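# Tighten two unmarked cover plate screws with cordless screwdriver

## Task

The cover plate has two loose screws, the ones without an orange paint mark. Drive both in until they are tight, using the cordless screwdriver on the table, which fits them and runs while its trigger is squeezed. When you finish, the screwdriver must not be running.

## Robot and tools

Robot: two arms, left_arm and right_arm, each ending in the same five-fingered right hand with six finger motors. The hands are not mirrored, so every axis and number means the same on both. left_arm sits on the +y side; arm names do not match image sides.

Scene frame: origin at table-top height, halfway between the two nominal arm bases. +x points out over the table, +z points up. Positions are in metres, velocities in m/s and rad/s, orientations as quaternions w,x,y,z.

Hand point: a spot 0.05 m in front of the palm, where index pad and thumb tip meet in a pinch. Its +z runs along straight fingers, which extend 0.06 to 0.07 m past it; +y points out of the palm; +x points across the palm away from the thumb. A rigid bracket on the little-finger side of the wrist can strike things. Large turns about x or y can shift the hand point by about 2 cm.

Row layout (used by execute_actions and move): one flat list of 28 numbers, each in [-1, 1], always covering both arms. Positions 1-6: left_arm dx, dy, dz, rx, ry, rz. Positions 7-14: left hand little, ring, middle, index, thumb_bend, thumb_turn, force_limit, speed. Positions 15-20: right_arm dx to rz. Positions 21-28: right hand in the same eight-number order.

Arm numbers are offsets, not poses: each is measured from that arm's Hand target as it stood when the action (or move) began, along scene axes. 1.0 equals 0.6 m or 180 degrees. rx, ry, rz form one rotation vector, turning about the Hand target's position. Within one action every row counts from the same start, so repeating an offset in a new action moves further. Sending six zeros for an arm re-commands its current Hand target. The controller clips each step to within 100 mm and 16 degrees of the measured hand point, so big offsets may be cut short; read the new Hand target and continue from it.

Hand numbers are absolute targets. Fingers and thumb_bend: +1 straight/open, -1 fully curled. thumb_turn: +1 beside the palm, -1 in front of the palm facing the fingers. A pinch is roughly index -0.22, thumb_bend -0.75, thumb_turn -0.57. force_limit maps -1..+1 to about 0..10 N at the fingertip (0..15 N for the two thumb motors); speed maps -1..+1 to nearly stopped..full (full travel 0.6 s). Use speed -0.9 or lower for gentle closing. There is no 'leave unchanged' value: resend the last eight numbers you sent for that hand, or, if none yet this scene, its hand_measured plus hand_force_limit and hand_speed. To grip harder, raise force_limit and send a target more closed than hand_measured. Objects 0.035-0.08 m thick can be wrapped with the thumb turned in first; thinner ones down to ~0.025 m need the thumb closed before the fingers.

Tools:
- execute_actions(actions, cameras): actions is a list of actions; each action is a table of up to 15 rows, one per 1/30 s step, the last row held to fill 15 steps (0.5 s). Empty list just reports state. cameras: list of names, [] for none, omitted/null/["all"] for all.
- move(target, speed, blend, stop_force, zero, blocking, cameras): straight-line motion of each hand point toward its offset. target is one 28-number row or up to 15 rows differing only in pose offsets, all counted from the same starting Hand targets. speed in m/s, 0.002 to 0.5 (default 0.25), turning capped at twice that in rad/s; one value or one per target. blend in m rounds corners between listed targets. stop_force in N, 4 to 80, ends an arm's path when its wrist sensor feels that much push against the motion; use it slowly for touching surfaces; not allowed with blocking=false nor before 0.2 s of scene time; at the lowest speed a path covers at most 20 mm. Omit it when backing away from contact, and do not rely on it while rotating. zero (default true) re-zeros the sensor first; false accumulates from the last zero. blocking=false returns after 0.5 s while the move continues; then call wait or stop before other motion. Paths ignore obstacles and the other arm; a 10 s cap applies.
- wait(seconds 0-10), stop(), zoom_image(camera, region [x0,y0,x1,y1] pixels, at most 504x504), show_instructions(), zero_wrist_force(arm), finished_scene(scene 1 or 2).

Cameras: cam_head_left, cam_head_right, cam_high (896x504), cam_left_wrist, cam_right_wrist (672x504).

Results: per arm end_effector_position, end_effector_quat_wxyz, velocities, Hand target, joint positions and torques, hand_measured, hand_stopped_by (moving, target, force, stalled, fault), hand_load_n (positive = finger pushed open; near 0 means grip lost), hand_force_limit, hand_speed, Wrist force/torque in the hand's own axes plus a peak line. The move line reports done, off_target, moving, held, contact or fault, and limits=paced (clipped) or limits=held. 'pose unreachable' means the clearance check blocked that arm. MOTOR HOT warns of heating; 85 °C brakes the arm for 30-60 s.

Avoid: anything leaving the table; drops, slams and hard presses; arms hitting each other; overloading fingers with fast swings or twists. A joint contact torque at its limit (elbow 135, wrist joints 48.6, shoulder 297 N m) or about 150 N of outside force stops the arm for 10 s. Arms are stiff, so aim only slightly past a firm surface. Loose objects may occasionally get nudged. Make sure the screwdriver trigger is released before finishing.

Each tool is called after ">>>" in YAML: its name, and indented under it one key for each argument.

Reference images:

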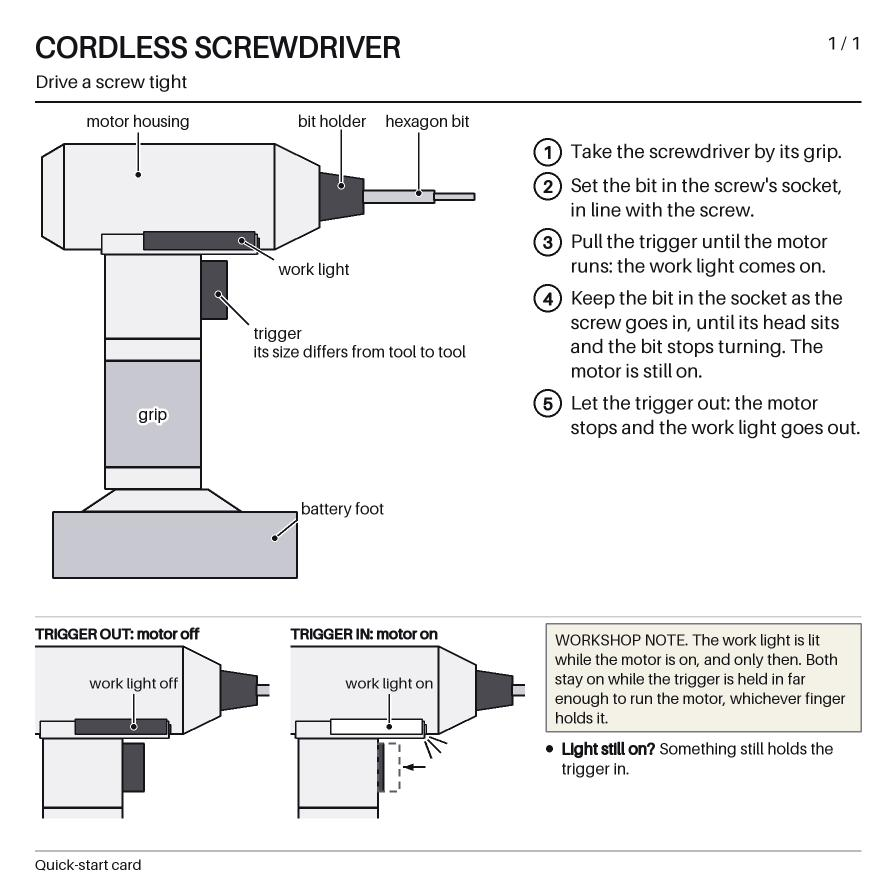

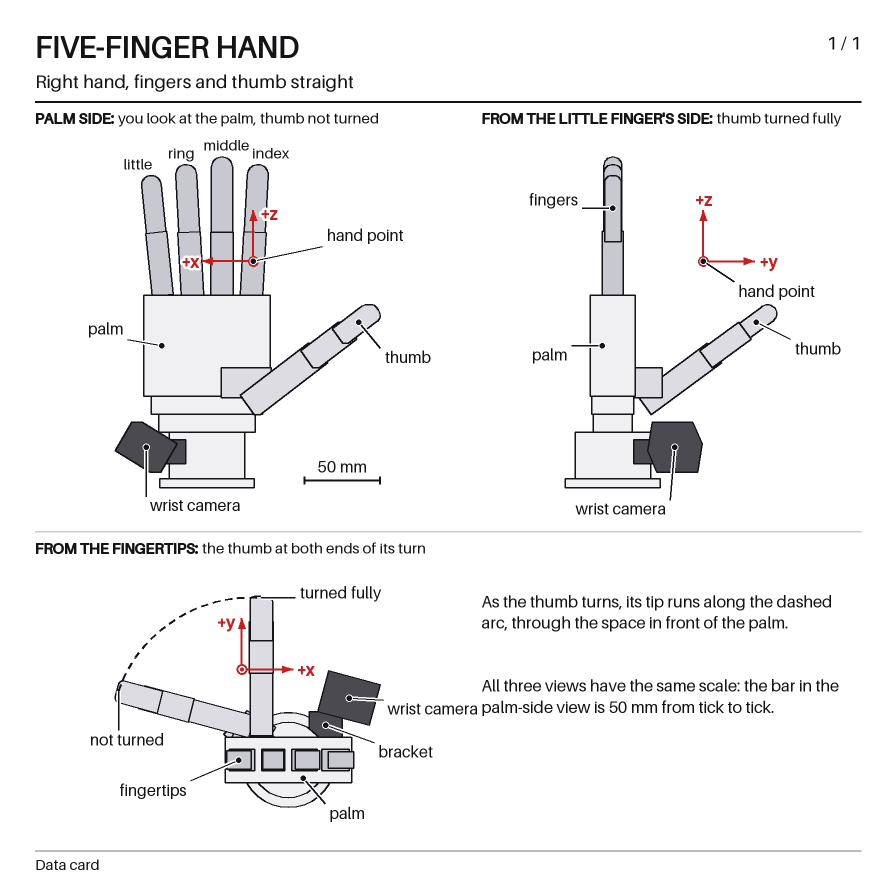

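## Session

>>> execute_actions:
  actions: []

>>> zoom_image:
  camera: "cam_head_left"
  region: [250, 60, 650, 360]

>>> zoom_image:
  camera: "cam_high"
  region: [300, 120, 600, 420]

Scene clock: 0.00 s.
left_arm: end_effector_position=(+1.0519, +0.0478, +0.1534) hand_measured=(+1.000, +1.000, +1.000, +1.000, +1.000, +1.000) hand_load_n=(+0.0, +0.0, -0.5, +0.0, +0.0, +0.0) hand_stopped_by=(target, target, target, target, target, target) hand_force_limit=0.00 hand_speed=-0.80 end_effector_quat_wxyz=(+0.432, +0.096, +0.895, +0.050) end_effector_velocity=(-0.001, -0.002, -0.001) end_effector_angular_velocity=(+0.000, +0.000, +0.000) | right_arm: end_effector_position=(+1.1588, -0.8433, +0.1016) hand_measured=(+1.000, +1.000, +1.000, +1.000, +1.000, +1.000) hand_load_n=(+0.0, +0.0, +0.0, +0.0, +0.0, +0.0) hand_stopped_by=(target, target, target, target, target, target) hand_force_limit=0.00 hand_speed=-0.80 end_effector_quat_wxyz=(+0.002, +0.891, +0.345, +0.296) end_effector_velocity=(+0.000, +0.000, -0.002) end_effector_angular_velocity=(+0.000, +0.002, +0.000)
Joint positions: left_arm=[-0.749 -0.31 0.31 0.814 1.025 -1.851] | right_arm=[-0.373 -0.718 1.079 0.718 1.209 0.611]
Joint velocities: left_arm=[-0.001 0 0 0 0 -0.001] | right_arm=[0 0.001 0 0 0 0]
Joint torques (N m): no reading
Wrist force (N): no reading
Wrist torque (N m): no reading
Wrist force, peak (N): no reading
Hand target: left_arm +1.0519, +0.0478, +0.1534; +0.432, +0.096, +0.895, +0.050 | right_arm +1.1587, -0.8433, +0.1016; +0.002, +0.891, +0.345, +0.296

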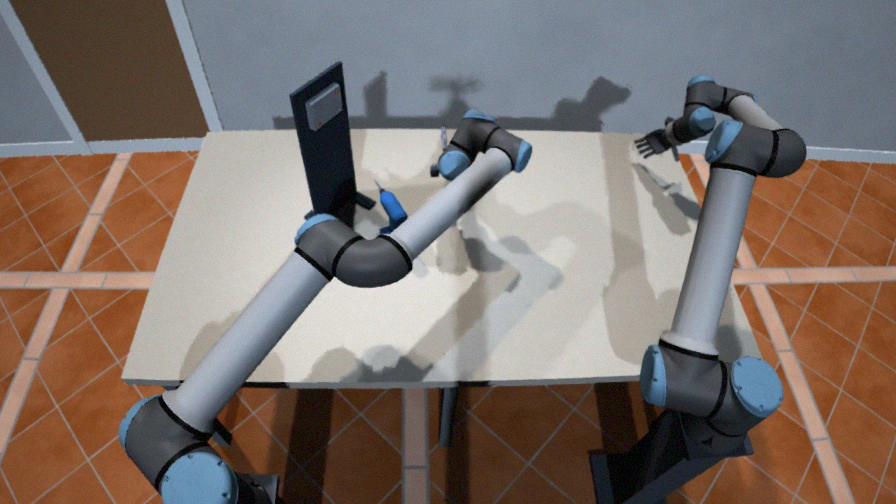

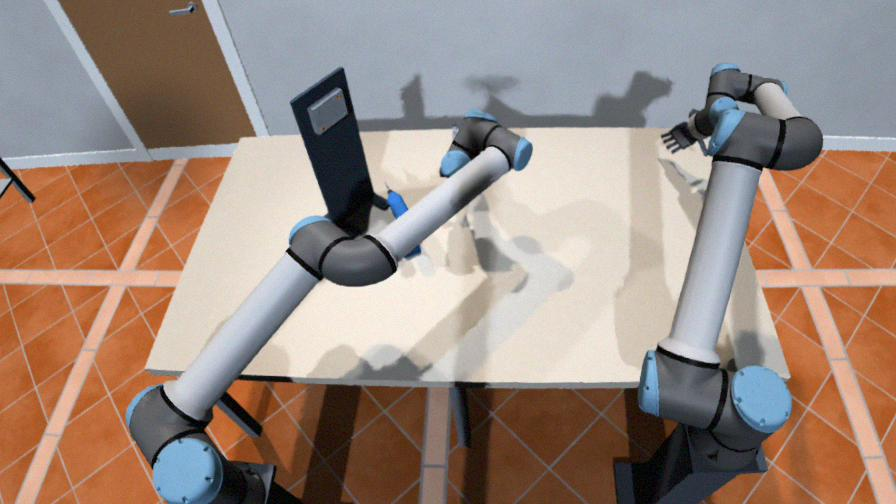

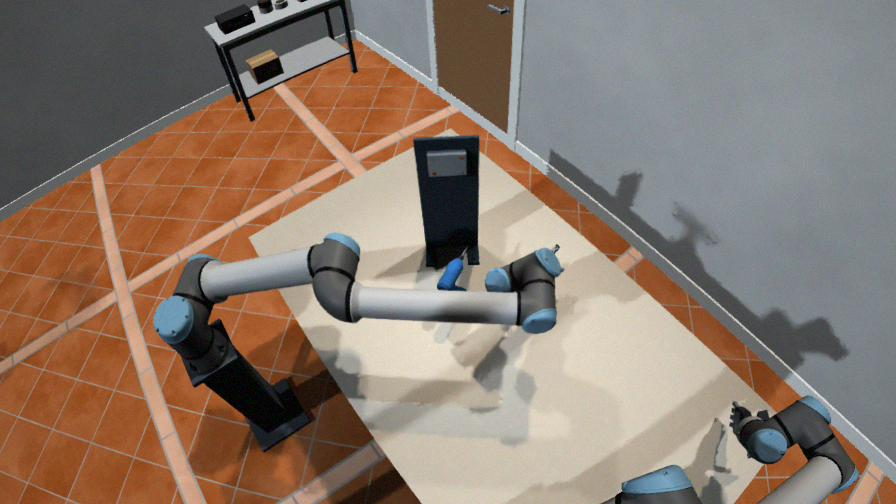

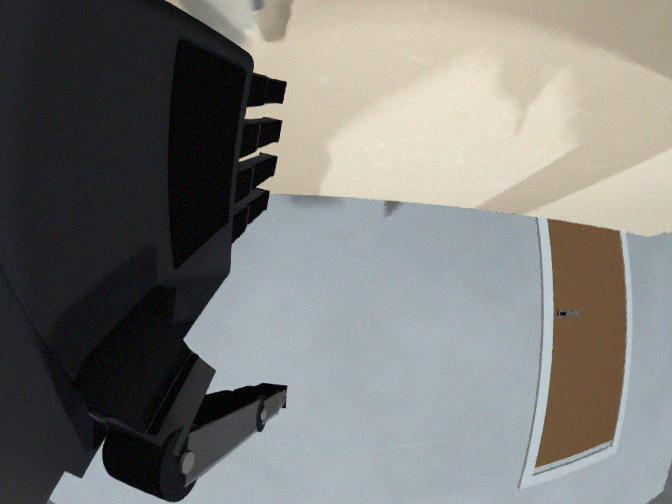

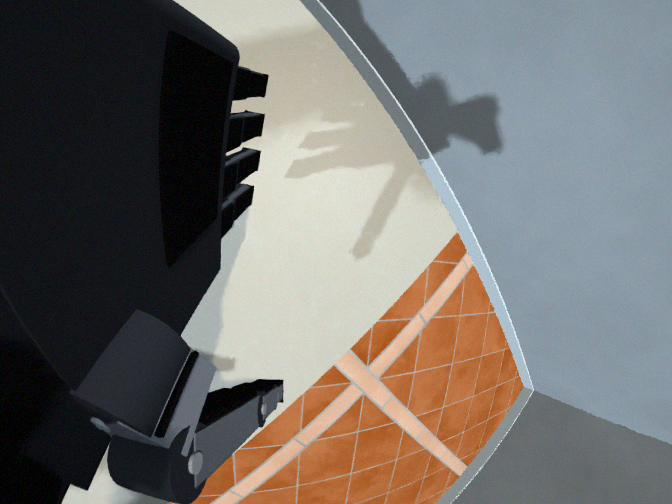

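Scaled by 1.260.

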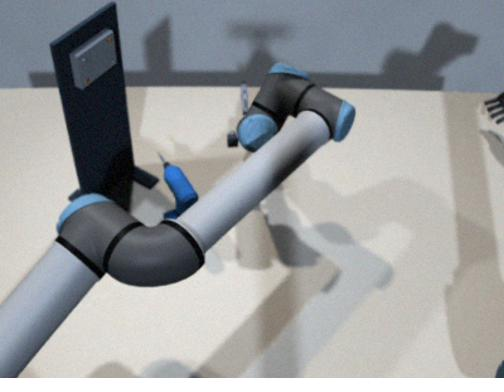

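Scaled by 1.680.

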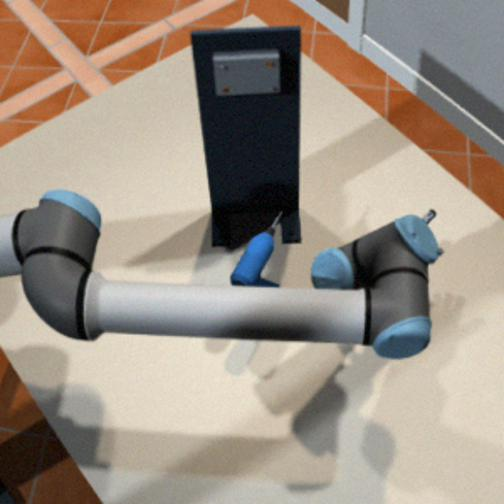

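>>> zoom_image:
  camera: "cam_high"
  region: [415, 140, 475, 185]

>>> zoom_image:
  camera: "cam_head_left"
  region: [360, 160, 430, 250]

>>> zoom_image:
  camera: "cam_head_right"
  region: [290, 60, 370, 150]

Scaled by 8.400.

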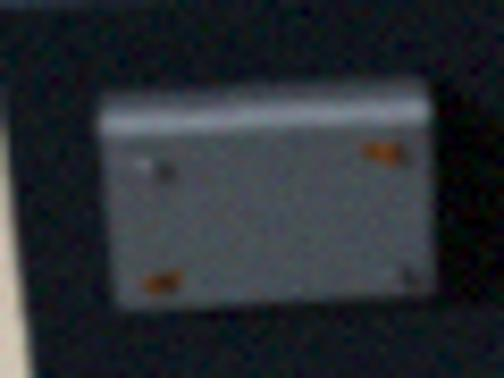

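Scaled by 5.600.

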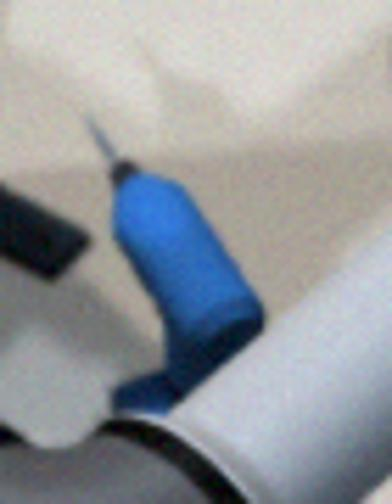

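Scaled by 5.600.

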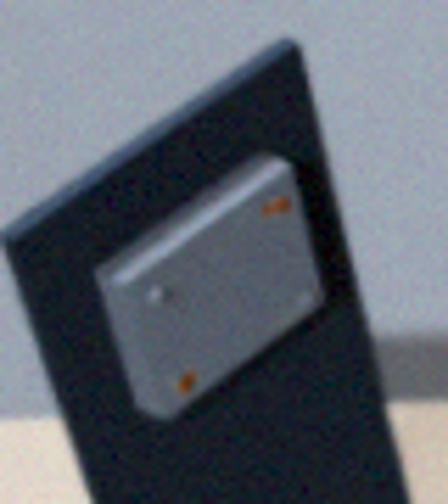

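>>> move:
  target:
    - [-0.1,0,0.45,0,0,0,1,1,1,1,1,1,0,-0.8,-0.15,0.1,0.333,0,0,0,1,1,1,1,1,-1,-0.5,0]
    - [-0.7,0.25,0.5,0,0,0,1,1,1,1,1,1,0,-0.8,-0.4,0.5,0.333,-0.3,-0.2,0.2,1,1,1,1,1,-1,-0.5,0]
    - [-0.753,0.6,0.5,0.5,-0.06,-0.16,1,1,1,1,1,1,0,-0.8,-0.6,0.7,0.333,-0.679,-0.464,0.447,1,1,1,1,1,-1,-0.5,0]
  speed: 0.3
  blend: [0.05,0.05,0]
  cameras: ["cam_head_left"]

Scene clock: 7.57 s.
left_arm: end_effector_position=(+0.6012, +0.4081, +0.4551) hand_measured=(+1.000, +1.000, +1.000, +1.000, +1.000, +1.000) hand_load_n=(+0.0, +0.0, +0.0, +0.0, +0.0, +0.0) hand_stopped_by=(target, target, target, target, target, target) hand_force_limit=0.00 hand_speed=-0.80 end_effector_quat_wxyz=(+0.311, +0.562, +0.512, +0.570) end_effector_velocity=(+0.000, +0.000, +0.000) end_effector_angular_velocity=(+0.001, +0.000, -0.001) | right_arm: end_effector_position=(+0.7987, -0.4235, +0.3011) hand_measured=(+1.000, +1.000, +1.000, +1.000, +1.000, -1.000) hand_load_n=(+0.0, +0.0, +0.0, +0.0, +0.0, +0.0) hand_stopped_by=(target, target, target, target, target, target) hand_force_limit=-0.50 hand_speed=0.00 end_effector_quat_wxyz=(+0.672, -0.222, +0.671, +0.220) end_effector_velocity=(+0.000, +0.001, +0.000) end_effector_angular_velocity=(-0.001, -0.001, +0.001)
Joint positions: left_arm=[-0.798 -1.673 2.076 -0.117 0.586 0.092] | right_arm=[-0.218 -1.424 2.192 -0.77 0.777 -1.572]
Joint velocities: left_arm=[0 0 0 0 0.001 0.002] | right_arm=[0.001 -0.001 0 0 0 -0.001]
Joint torques (N m): left_arm=[-1.76 -13.46 -47.94 0.32 -0.59 3.79] | right_arm=[15.48 -42.68 -25.71 -3.95 -0.56 -2.06]
Wrist force (N): left_arm=[1.9 1.3 1.8] | right_arm=[0.1 -0.3 0.1]
Wrist torque (N m): left_arm=[0.20 -0.50 0.28] | right_arm=[-0.24 0.11 -0.19]
Wrist force, peak (N): left_arm=[3.6 1.2 2.0] | right_arm=[-1.5 0.4 2.5]
Hand target: left_arm +0.6012, +0.4080, +0.4552; +0.311, +0.562, +0.512, +0.570 | right_arm +0.7986, -0.4234, +0.3010; +0.672, -0.222, +0.671, +0.221
Off the commanded pose: left_arm 0.002 m, 0 deg | right_arm 0.000 m, 0 deg.
elbow stopped short (left arm): the move would have taken joint 3 (elbow) straighter than the controller allows.
move: done
Images, in order (width x height): cam_head_left 896x504.

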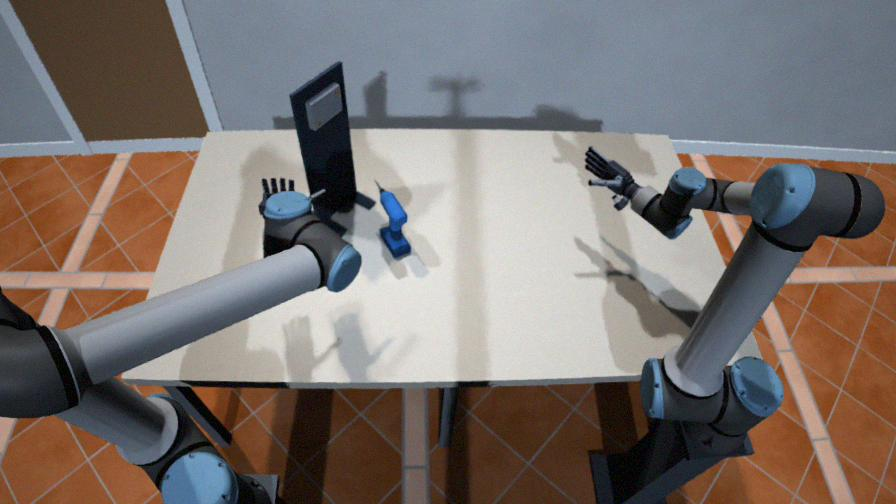

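>>> move:
  target: [-0.002,0.137,-0.058,0.347,-0.04,-0.113,1,1,1,1,1,1,0,-0.8,-0.498,0.706,-0.08,0,0,0,1,1,1,1,1,-1,-0.5,0]
  speed: 0.25
  cameras: ["cam_left_wrist","cam_right_wrist","cam_high"]

>>> zoom_image:
  camera: "cam_high"
  region: [390, 220, 500, 330]

Scene clock: 10.70 s.
left_arm: end_effector_position=(+0.6005, +0.4906, +0.4206) hand_measured=(+1.000, +1.000, +1.000, +1.000, +1.000, +1.000) hand_load_n=(+0.0, +0.0, +0.0, +0.0, +0.0, +0.0) hand_stopped_by=(target, target, target, target, target, target) hand_force_limit=0.00 hand_speed=-0.80 end_effector_quat_wxyz=(+0.097, +0.684, +0.023, +0.723) end_effector_velocity=(+0.000, -0.001, -0.001) end_effector_angular_velocity=(+0.000, +0.001, -0.002) | right_arm: end_effector_position=(+0.4998, -0.0007, +0.2521) hand_measured=(+1.000, +1.000, +1.000, +1.000, +1.000, -1.000) hand_load_n=(+0.0, +0.0, +0.0, +0.0, +0.0, +0.0) hand_stopped_by=(target, target, target, target, target, target) hand_force_limit=-0.50 hand_speed=0.00 end_effector_quat_wxyz=(+0.672, -0.223, +0.671, +0.220) end_effector_velocity=(+0.000, +0.000, -0.001) end_effector_angular_velocity=(-0.001, +0.001, +0.000)
Joint positions: left_arm=[-0.393 -1.764 2.195 -0.498 1.312 1.421] | right_arm=[0.787 -1.308 2.162 -0.855 1.782 -1.576]
Joint velocities: left_arm=[-0.001 0 0.001 0 0.001 0] | right_arm=[0.001 0.001 0 0 0.001 0]
Joint torques (N m): left_arm=[-0.04 -22.09 -28.56 -0.35 0.77 1.92] | right_arm=[15.92 -52.07 -29.9 -4.04 1.42 0.2]
Wrist force (N): left_arm=[3.1 -0.8 2.3] | right_arm=[0.2 -0.3 -0.1]
Wrist torque (N m): left_arm=[-0.25 -0.77 0.33] | right_arm=[-0.22 0.12 -0.17]
Wrist force, peak (N): left_arm=[3.6 -1.1 2.7] | right_arm=[-0.3 -2.7 0.5]
Hand target: left_arm +0.6004, +0.4906, +0.4206; +0.097, +0.684, +0.023, +0.723 | right_arm +0.4998, -0.0007, +0.2522; +0.672, -0.223, +0.671, +0.220
Off the commanded pose: left_arm 0.001 m, 0 deg | right_arm 0.001 m, 0 deg.
move: done
Images, in order (width x height): cam_high 896x504, cam_left_wrist 672x504, cam_right_wrist 672x504.

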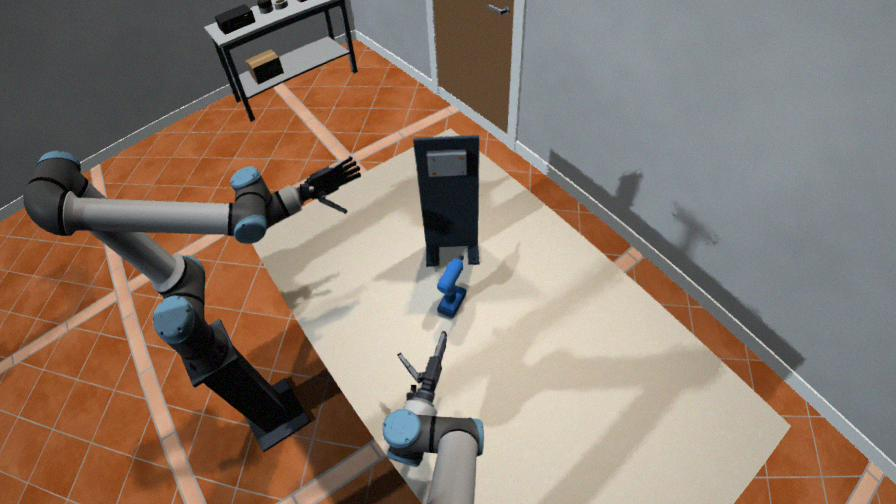

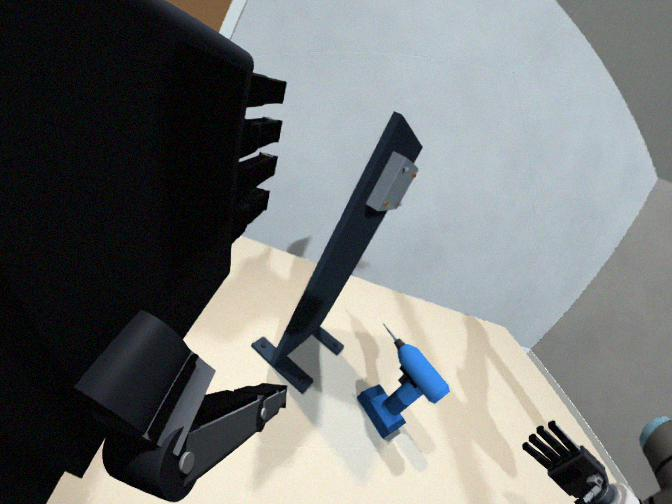

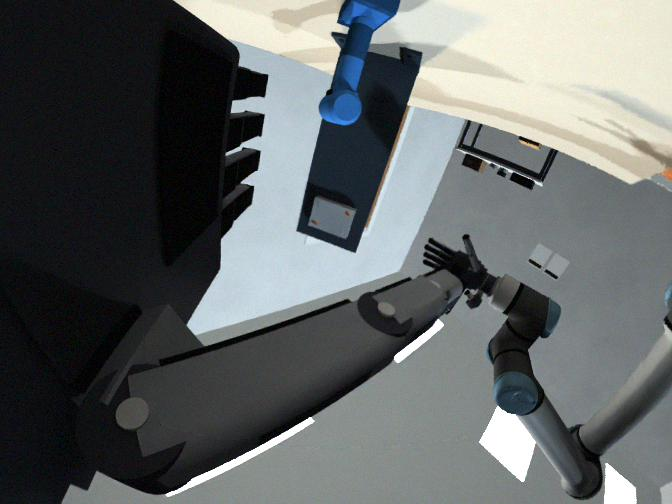

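Scaled by 4.582.

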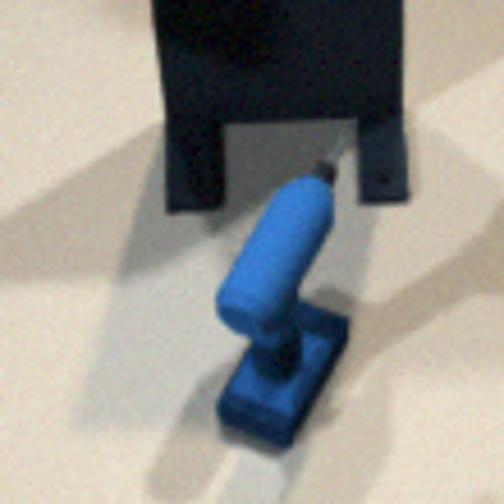

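>>> zoom_image:
  camera: "cam_left_wrist"
  region: [330, 300, 470, 450]

>>> zoom_image:
  camera: "cam_left_wrist"
  region: [350, 100, 440, 230]

>>> zoom_image:
  camera: "cam_right_wrist"
  region: [280, 0, 430, 260]

Scaled by 3.360 from the camera's 672x504 image, which has a finer 960x720 frame.

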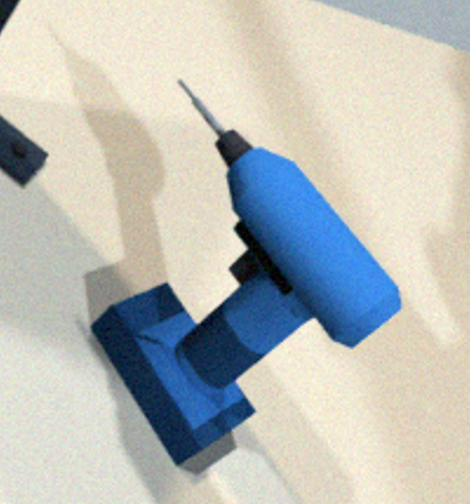

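Scaled by 3.877 from the camera's 672x504 image, which has a finer 960x720 frame.

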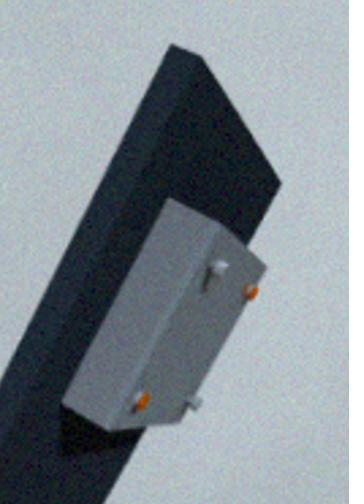

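Scaled by 1.938 from the camera's 672x504 image, which has a finer 960x720 frame.

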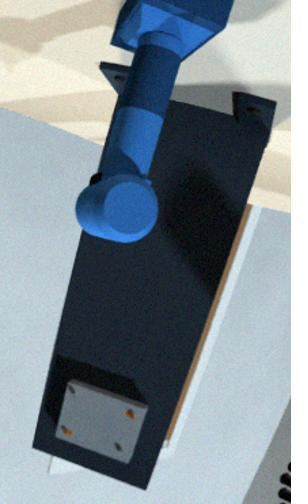

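>>> move:
  target: [0,0,0,0,0,0,1,1,1,1,1,1,0,-0.8,-0.04,-0.03,-0.195,0,0,0,1,1,1,1,1,-1,-0.5,0]
  speed: 0.2
  cameras: ["cam_right_wrist","cam_high"]

>>> zoom_image:
  camera: "cam_high"
  region: [370, 240, 520, 420]

Scene clock: 13.40 s.
left_arm: end_effector_position=(+0.6004, +0.4906, +0.4206) hand_measured=(+1.000, +1.000, +1.000, +1.000, +1.000, +1.000) hand_load_n=(+0.0, +0.0, +0.0, +0.0, +0.0, +0.0) hand_stopped_by=(target, target, target, target, target, target) hand_force_limit=0.00 hand_speed=-0.80 end_effector_quat_wxyz=(+0.097, +0.684, +0.023, +0.723) end_effector_velocity=(+0.000, +0.000, +0.000) end_effector_angular_velocity=(-0.001, +0.000, -0.001) | right_arm: end_effector_position=(+0.4757, -0.0186, +0.1354) hand_measured=(+1.000, +1.000, +1.000, +1.000, +1.000, -1.000) hand_load_n=(+0.0, +0.0, +0.0, +0.5, +0.0, +0.0) hand_stopped_by=(target, target, target, target, target, target) hand_force_limit=-0.50 hand_speed=0.00 end_effector_quat_wxyz=(+0.672, -0.223, +0.671, +0.220) end_effector_velocity=(+0.001, +0.000, -0.001) end_effector_angular_velocity=(+0.000, +0.000, -0.001)
Joint positions: left_arm=[-0.393 -1.764 2.195 -0.498 1.312 1.422] | right_arm=[0.8 -1.14 2.255 -1.115 1.794 -1.576]
Joint velocities: left_arm=[0 0 0 0 0 -0.001] | right_arm=[-0.001 0.001 0 -0.001 0 0]
Joint torques (N m): left_arm=[1.13 -40.59 -36.69 -5.3 1.69 3.52] | right_arm=[-12.96 -50.22 -20.59 -4.76 -0.79 -1.34]
Wrist force (N): left_arm=[3.4 -0.6 1.9] | right_arm=[0.1 -0.1 0.0]
Wrist torque (N m): left_arm=[-0.20 -0.80 0.36] | right_arm=[-0.19 0.13 -0.18]
Wrist force, peak (N): left_arm=[3.7 -0.7 2.6] | right_arm=[2.5 -0.2 -0.7]
Hand target: left_arm +0.6004, +0.4906, +0.4206; +0.097, +0.684, +0.023, +0.723 | right_arm +0.4758, -0.0186, +0.1353; +0.672, -0.223, +0.671, +0.220
Off the commanded pose: left_arm 0.000 m, 0 deg | right_arm 0.000 m, 0 deg.
move: done
Images, in order (width x height): cam_high 896x504, cam_right_wrist 672x504.

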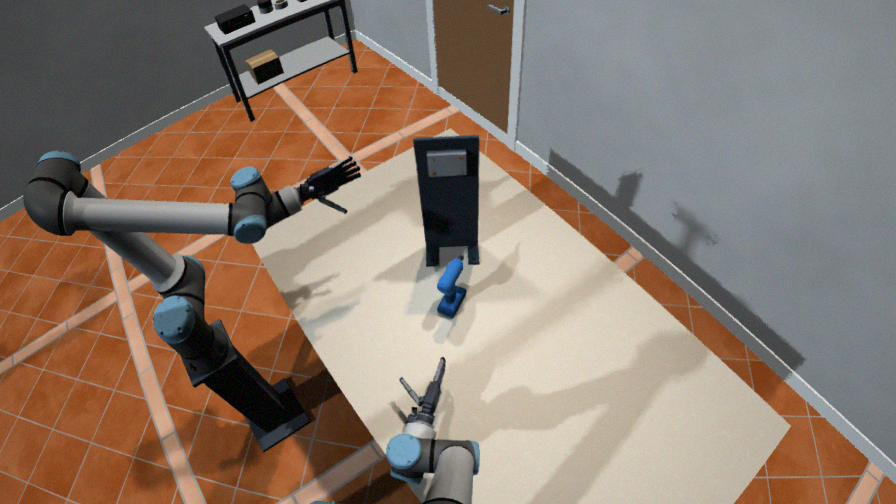

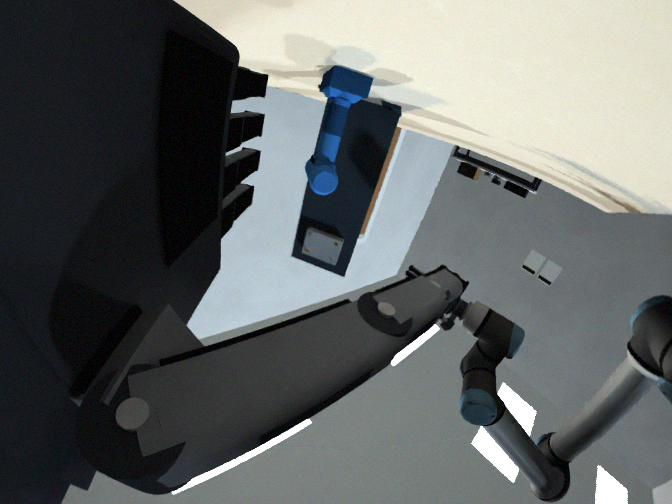

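Scaled by 2.800.

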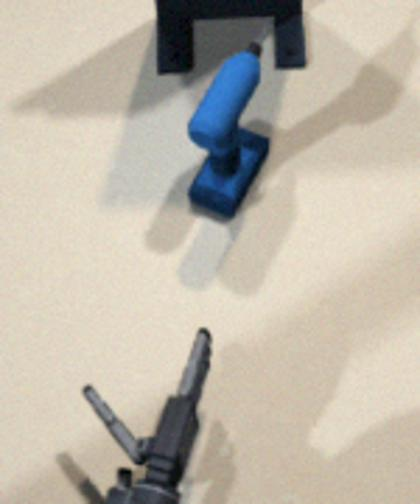

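>>> move:
  target: [0,0,0,0,0,0,1,1,1,1,1,1,0,-0.8,0.117,0.132,0,0,0,-0.039,1,1,1,1,1,-1,-0.5,0]
  speed: 0.15
  cameras: ["cam_left_wrist"]

>>> wait:
  seconds: 0
  cameras: ["cam_high"]

>>> zoom_image:
  camera: "cam_high"
  region: [370, 240, 520, 390]

Scene clock: 15.17 s.
left_arm: end_effector_position=(+0.6004, +0.4906, +0.4206) hand_measured=(+1.000, +1.000, +1.000, +1.000, +1.000, +1.000) hand_load_n=(+0.0, +0.0, +0.0, +0.0, +0.0, +0.0) hand_stopped_by=(target, target, target, target, target, target) hand_force_limit=0.00 hand_speed=-0.80 end_effector_quat_wxyz=(+0.097, +0.684, +0.023, +0.723) end_effector_velocity=(+0.000, +0.000, -0.001) end_effector_angular_velocity=(+0.000, +0.001, +0.001) | right_arm: end_effector_position=(+0.5458, +0.0606, +0.1354) hand_measured=(+1.000, +1.000, +1.000, +1.000, +1.000, -1.000) hand_load_n=(+0.0, +0.0, +0.0, +0.0, +0.0, +0.0) hand_stopped_by=(target, target, target, target, target, target) hand_force_limit=-0.50 hand_speed=0.00 end_effector_quat_wxyz=(+0.685, -0.181, +0.683, +0.178) end_effector_velocity=(+0.001, +0.000, +0.001) end_effector_angular_velocity=(+0.001, +0.000, -0.001)
Joint positions: left_arm=[-0.393 -1.764 2.195 -0.498 1.312 1.422] | right_arm=[0.851 -1.028 2.028 -1.001 1.968 -1.576]
Joint velocities: left_arm=[0 0.001 0 0 -0.001 0] | right_arm=[-0.001 0 -0.001 0.001 0 0]
Joint torques (N m): left_arm=[1.43 -43.46 -40.68 -4.85 1.39 4.22] | right_arm=[-14.85 -70.74 -31.17 -3.22 1.09 0.88]
Wrist force (N): left_arm=[3.3 -0.9 2.6] | right_arm=[0.0 -0.2 -0.1]
Wrist torque (N m): left_arm=[-0.27 -0.81 0.34] | right_arm=[-0.22 0.13 -0.19]
Wrist force, peak (N): left_arm=[3.6 -0.8 2.7] | right_arm=[0.2 -1.0 -1.6]
Hand target: left_arm +0.6004, +0.4906, +0.4206; +0.097, +0.684, +0.023, +0.723 | right_arm +0.5460, +0.0606, +0.1354; +0.685, -0.181, +0.683, +0.178
Off the commanded pose: left_arm 0.000 m, 0 deg | right_arm 0.000 m, 0 deg.
move: done
Images, in order (width x height): cam_left_wrist 672x504.

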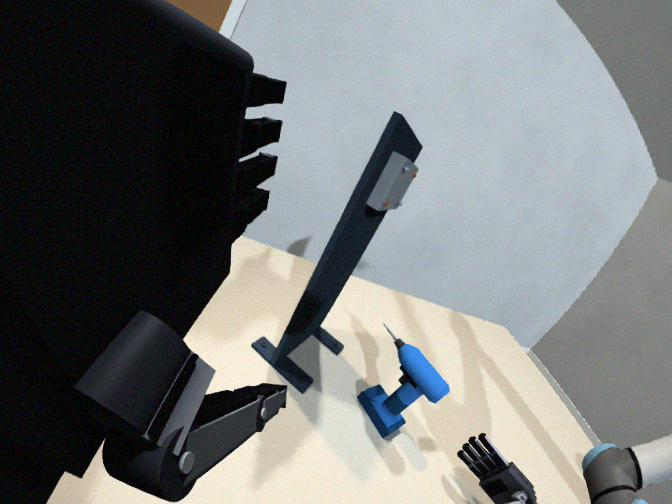

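Scene clock: 15.17 s.
left_arm: end_effector_position=(+0.6004, +0.4906, +0.4206) hand_measured=(+1.000, +1.000, +1.000, +1.000, +1.000, +1.000) hand_load_n=(+0.0, +0.0, +0.0, +0.0, +0.0, +0.0) hand_stopped_by=(target, target, target, target, target, target) hand_force_limit=0.00 hand_speed=-0.80 end_effector_quat_wxyz=(+0.097, +0.684, +0.023, +0.723) end_effector_velocity=(+0.000, +0.000, -0.001) end_effector_angular_velocity=(+0.000, +0.001, +0.001) | right_arm: end_effector_position=(+0.5458, +0.0606, +0.1354) hand_measured=(+1.000, +1.000, +1.000, +1.000, +1.000, -1.000) hand_load_n=(+0.0, +0.0, +0.0, +0.0, +0.0, +0.0) hand_stopped_by=(target, target, target, target, target, target) hand_force_limit=-0.50 hand_speed=0.00 end_effector_quat_wxyz=(+0.685, -0.181, +0.683, +0.178) end_effector_velocity=(+0.001, +0.000, +0.001) end_effector_angular_velocity=(+0.001, +0.000, -0.001)
Joint positions: left_arm=[-0.393 -1.764 2.195 -0.498 1.312 1.422] | right_arm=[0.851 -1.028 2.028 -1.001 1.968 -1.576]
Joint velocities: left_arm=[0 0.001 0 0 -0.001 0] | right_arm=[-0.001 0 -0.001 0.001 0 0]
Joint torques (N m): left_arm=[1.43 -43.46 -40.68 -4.85 1.39 4.22] | right_arm=[-14.85 -70.74 -31.17 -3.22 1.09 0.88]
Wrist force (N): left_arm=[3.3 -0.9 2.6] | right_arm=[0.0 -0.2 -0.1]
Wrist torque (N m): left_arm=[-0.27 -0.81 0.34] | right_arm=[-0.22 0.13 -0.19]
Wrist force, peak (N): left_arm=[3.3 -0.9 2.6] | right_arm=[0.0 -0.2 -0.1]
Hand target: left_arm +0.6004, +0.4906, +0.4206; +0.097, +0.684, +0.023, +0.723 | right_arm +0.5460, +0.0606, +0.1354; +0.685, -0.181, +0.683, +0.178
Off the commanded pose: left_arm 0.000 m, 0 deg | right_arm 0.000 m, 0 deg.
Images, in order (width x height): cam_high 896x504.

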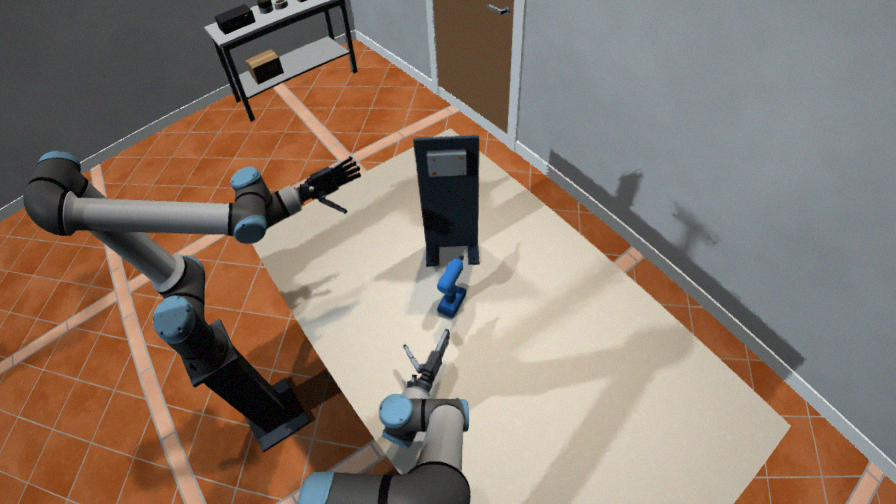

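Scaled by 3.360.

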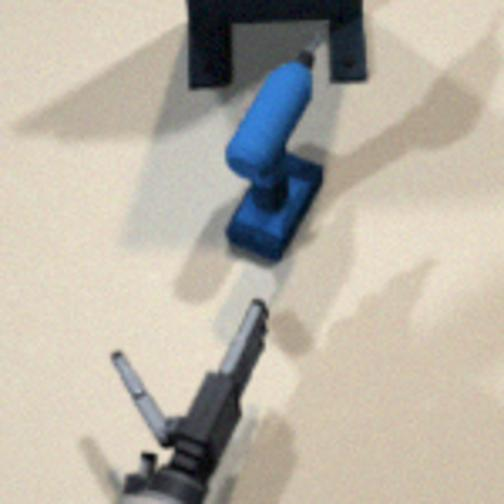

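>>> move:
  target: [0,0,0,0,0,0,1,1,1,1,1,1,0,-0.8,0.13,0.095,0,0,0,-0.022,1,1,1,1,1,-1,-0.5,0]
  speed: 0.12
  cameras: ["cam_high","cam_left_wrist","cam_right_wrist"]

>>> zoom_image:
  camera: "cam_high"
  region: [390, 240, 510, 360]

>>> zoom_image:
  camera: "cam_left_wrist"
  region: [330, 310, 550, 504]

Scene clock: 16.77 s.
left_arm: end_effector_position=(+0.6004, +0.4906, +0.4206) hand_measured=(+1.000, +1.000, +1.000, +1.000, +1.000, +1.000) hand_load_n=(+0.0, +0.0, +0.0, +0.0, +0.0, +0.0) hand_stopped_by=(target, target, target, target, target, target) hand_force_limit=0.00 hand_speed=-0.80 end_effector_quat_wxyz=(+0.097, +0.684, +0.023, +0.723) end_effector_velocity=(+0.000, +0.000, +0.000) end_effector_angular_velocity=(+0.001, -0.001, +0.000) | right_arm: end_effector_position=(+0.6241, +0.1176, +0.1354) hand_measured=(+1.000, +1.000, +1.000, +1.000, +1.000, -1.000) hand_load_n=(+0.0, +0.0, +0.0, +0.0, +0.0, -0.5) hand_stopped_by=(target, target, target, target, target, target) hand_force_limit=-0.50 hand_speed=0.00 end_effector_quat_wxyz=(+0.690, -0.158, +0.689, +0.154) end_effector_velocity=(+0.000, +0.001, +0.000) end_effector_angular_velocity=(+0.001, +0.000, +0.000)
Joint positions: left_arm=[-0.393 -1.764 2.195 -0.498 1.312 1.422] | right_arm=[0.84 -0.932 1.833 -0.902 2.026 -1.576]
Joint velocities: left_arm=[0 -0.001 0 0 0 0.002] | right_arm=[0 0.001 -0.001 -0.001 0 0]
Joint torques (N m): left_arm=[2.26 -40.14 -45.13 -4.29 1.86 3.66] | right_arm=[14.13 -84.22 -31.57 -4.11 -1.48 0.69]
Wrist force (N): left_arm=[3.6 -0.7 2.5] | right_arm=[0.4 -0.1 -0.2]
Wrist torque (N m): left_arm=[-0.24 -0.84 0.36] | right_arm=[-0.19 0.09 -0.16]
Wrist force, peak (N): left_arm=[3.5 -0.9 2.8] | right_arm=[0.5 0.0 1.6]
Hand target: left_arm +0.6004, +0.4906, +0.4206; +0.097, +0.684, +0.023, +0.723 | right_arm +0.6240, +0.1177, +0.1355; +0.690, -0.158, +0.689, +0.154
Off the commanded pose: left_arm 0.000 m, 0 deg | right_arm 0.000 m, 0 deg.
move: done
Images, in order (width x height): cam_high 896x504, cam_left_wrist 672x504, cam_right_wrist 672x504.

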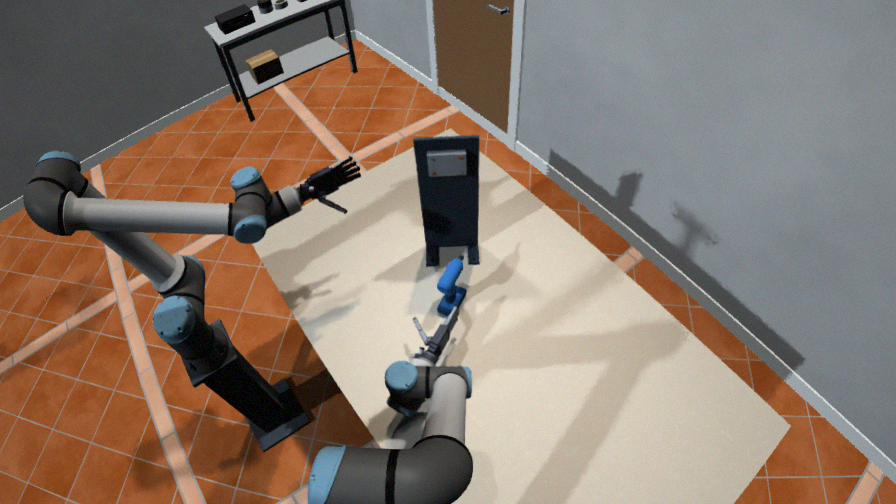

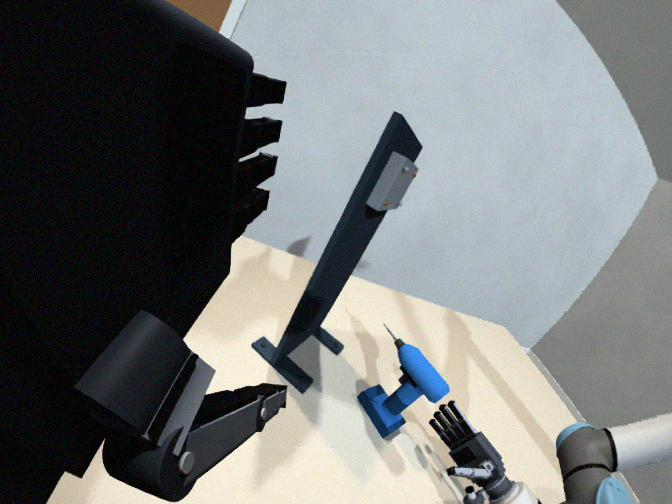

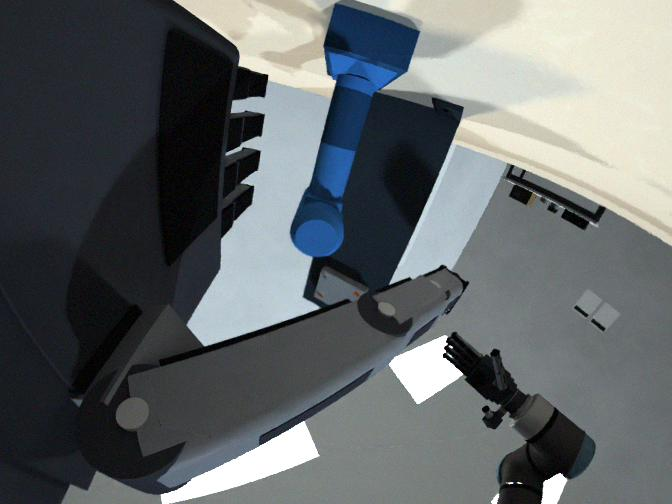

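Scaled by 4.200.

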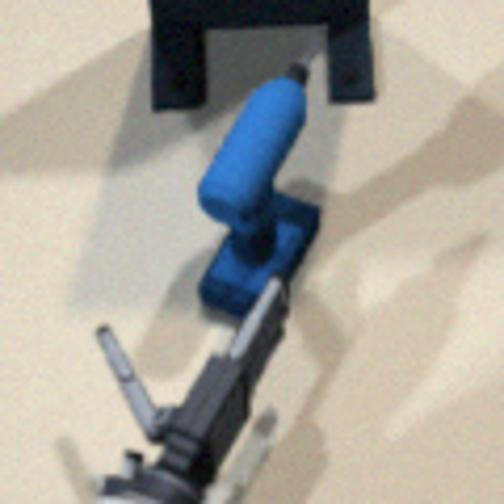

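Scaled by 2.291 from the camera's 672x504 image, which has a finer 960x720 frame.

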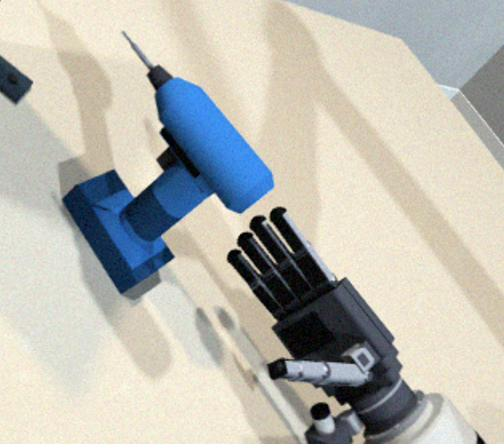

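>>> move:
  target: [0,0,0,0,0,0,1,1,1,1,1,1,0,-0.8,0.0902,0.0432,0,0,0,0,1,1,1,1,1,-1,-0.5,0]
  speed: 0.08
  cameras: ["cam_right_wrist","cam_left_wrist"]

>>> zoom_image:
  camera: "cam_left_wrist"
  region: [330, 310, 550, 504]

>>> zoom_image:
  camera: "cam_right_wrist"
  region: [200, 0, 450, 300]

Scene clock: 18.23 s.
left_arm: end_effector_position=(+0.6004, +0.4906, +0.4206) hand_measured=(+1.000, +1.000, +1.000, +1.000, +1.000, +1.000) hand_load_n=(+0.0, +0.0, +0.0, +0.0, +0.0, +0.0) hand_stopped_by=(target, target, target, target, target, target) hand_force_limit=0.00 hand_speed=-0.80 end_effector_quat_wxyz=(+0.097, +0.684, +0.023, +0.723) end_effector_velocity=(+0.000, +0.000, +0.000) end_effector_angular_velocity=(+0.000, +0.000, +0.000) | right_arm: end_effector_position=(+0.6782, +0.1436, +0.1355) hand_measured=(+1.000, +1.000, +1.000, +1.000, +1.000, -1.000) hand_load_n=(+0.0, -0.5, +0.0, +0.0, +0.0, -0.5) hand_stopped_by=(target, target, target, target, target, target) hand_force_limit=-0.50 hand_speed=0.00 end_effector_quat_wxyz=(+0.690, -0.158, +0.689, +0.154) end_effector_velocity=(-0.002, -0.001, +0.000) end_effector_angular_velocity=(+0.000, +0.000, -0.001)
Joint positions: left_arm=[-0.393 -1.764 2.195 -0.498 1.312 1.422] | right_arm=[0.806 -0.88 1.727 -0.848 1.992 -1.576]
Joint velocities: left_arm=[0 0 0 0 0 0] | right_arm=[0.001 -0.001 0.004 -0.003 0.002 0]
Joint torques (N m): left_arm=[5.18 -37 -48.01 -3.63 1.38 3.78] | right_arm=[13.31 -103.84 -23.14 -4.53 2.01 1.81]
Wrist force (N): left_arm=[3.1 -0.6 2.6] | right_arm=[0.0 0.0 0.2]
Wrist torque (N m): left_arm=[-0.22 -0.78 0.34] | right_arm=[-0.20 0.14 -0.19]
Wrist force, peak (N): left_arm=[3.4 -0.7 2.8] | right_arm=[0.5 -0.5 -1.5]
Hand target: left_arm +0.6004, +0.4906, +0.4206; +0.097, +0.684, +0.023, +0.723 | right_arm +0.6781, +0.1437, +0.1356; +0.690, -0.158, +0.689, +0.154
Off the commanded pose: left_arm 0.000 m, 0 deg | right_arm 0.000 m, 0 deg.
move: done
Images, in order (width x height): cam_left_wrist 672x504, cam_right_wrist 672x504.

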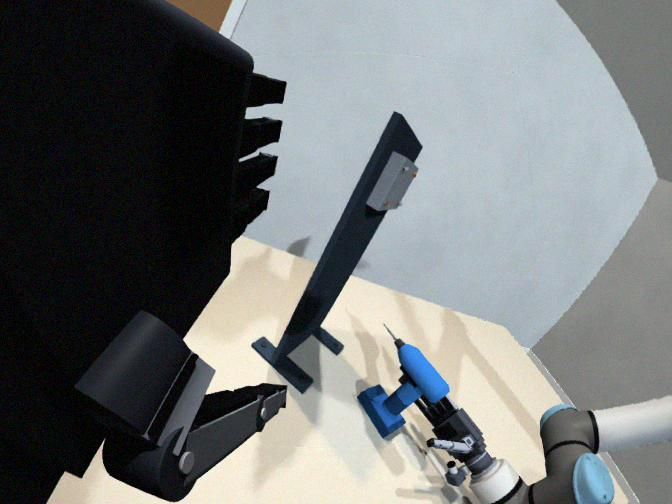

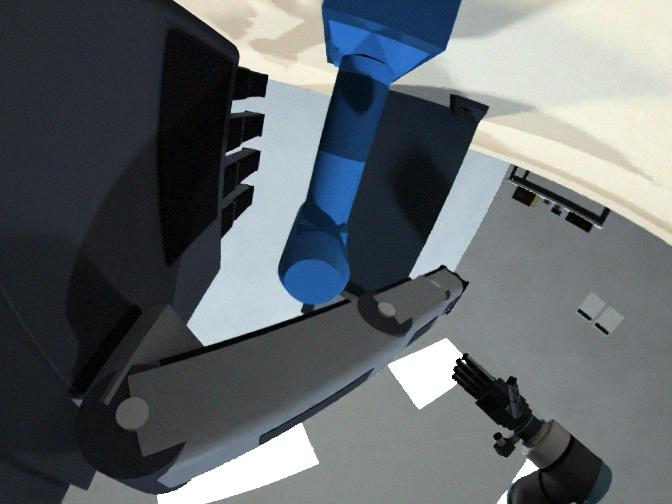

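Scaled by 2.291 from the camera's 672x504 image, which has a finer 960x720 frame.

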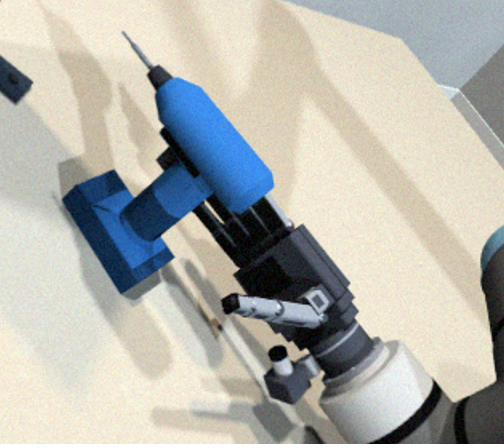

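Scaled by 1.680 from the camera's 672x504 image, which has a finer 960x720 frame.

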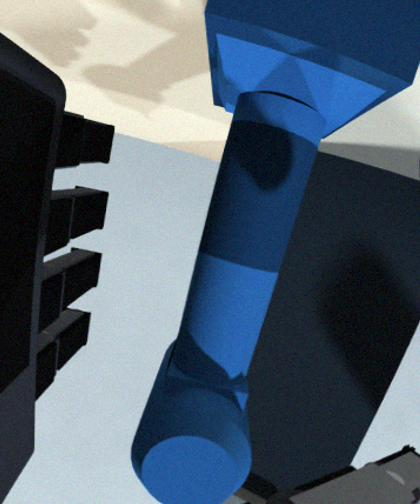

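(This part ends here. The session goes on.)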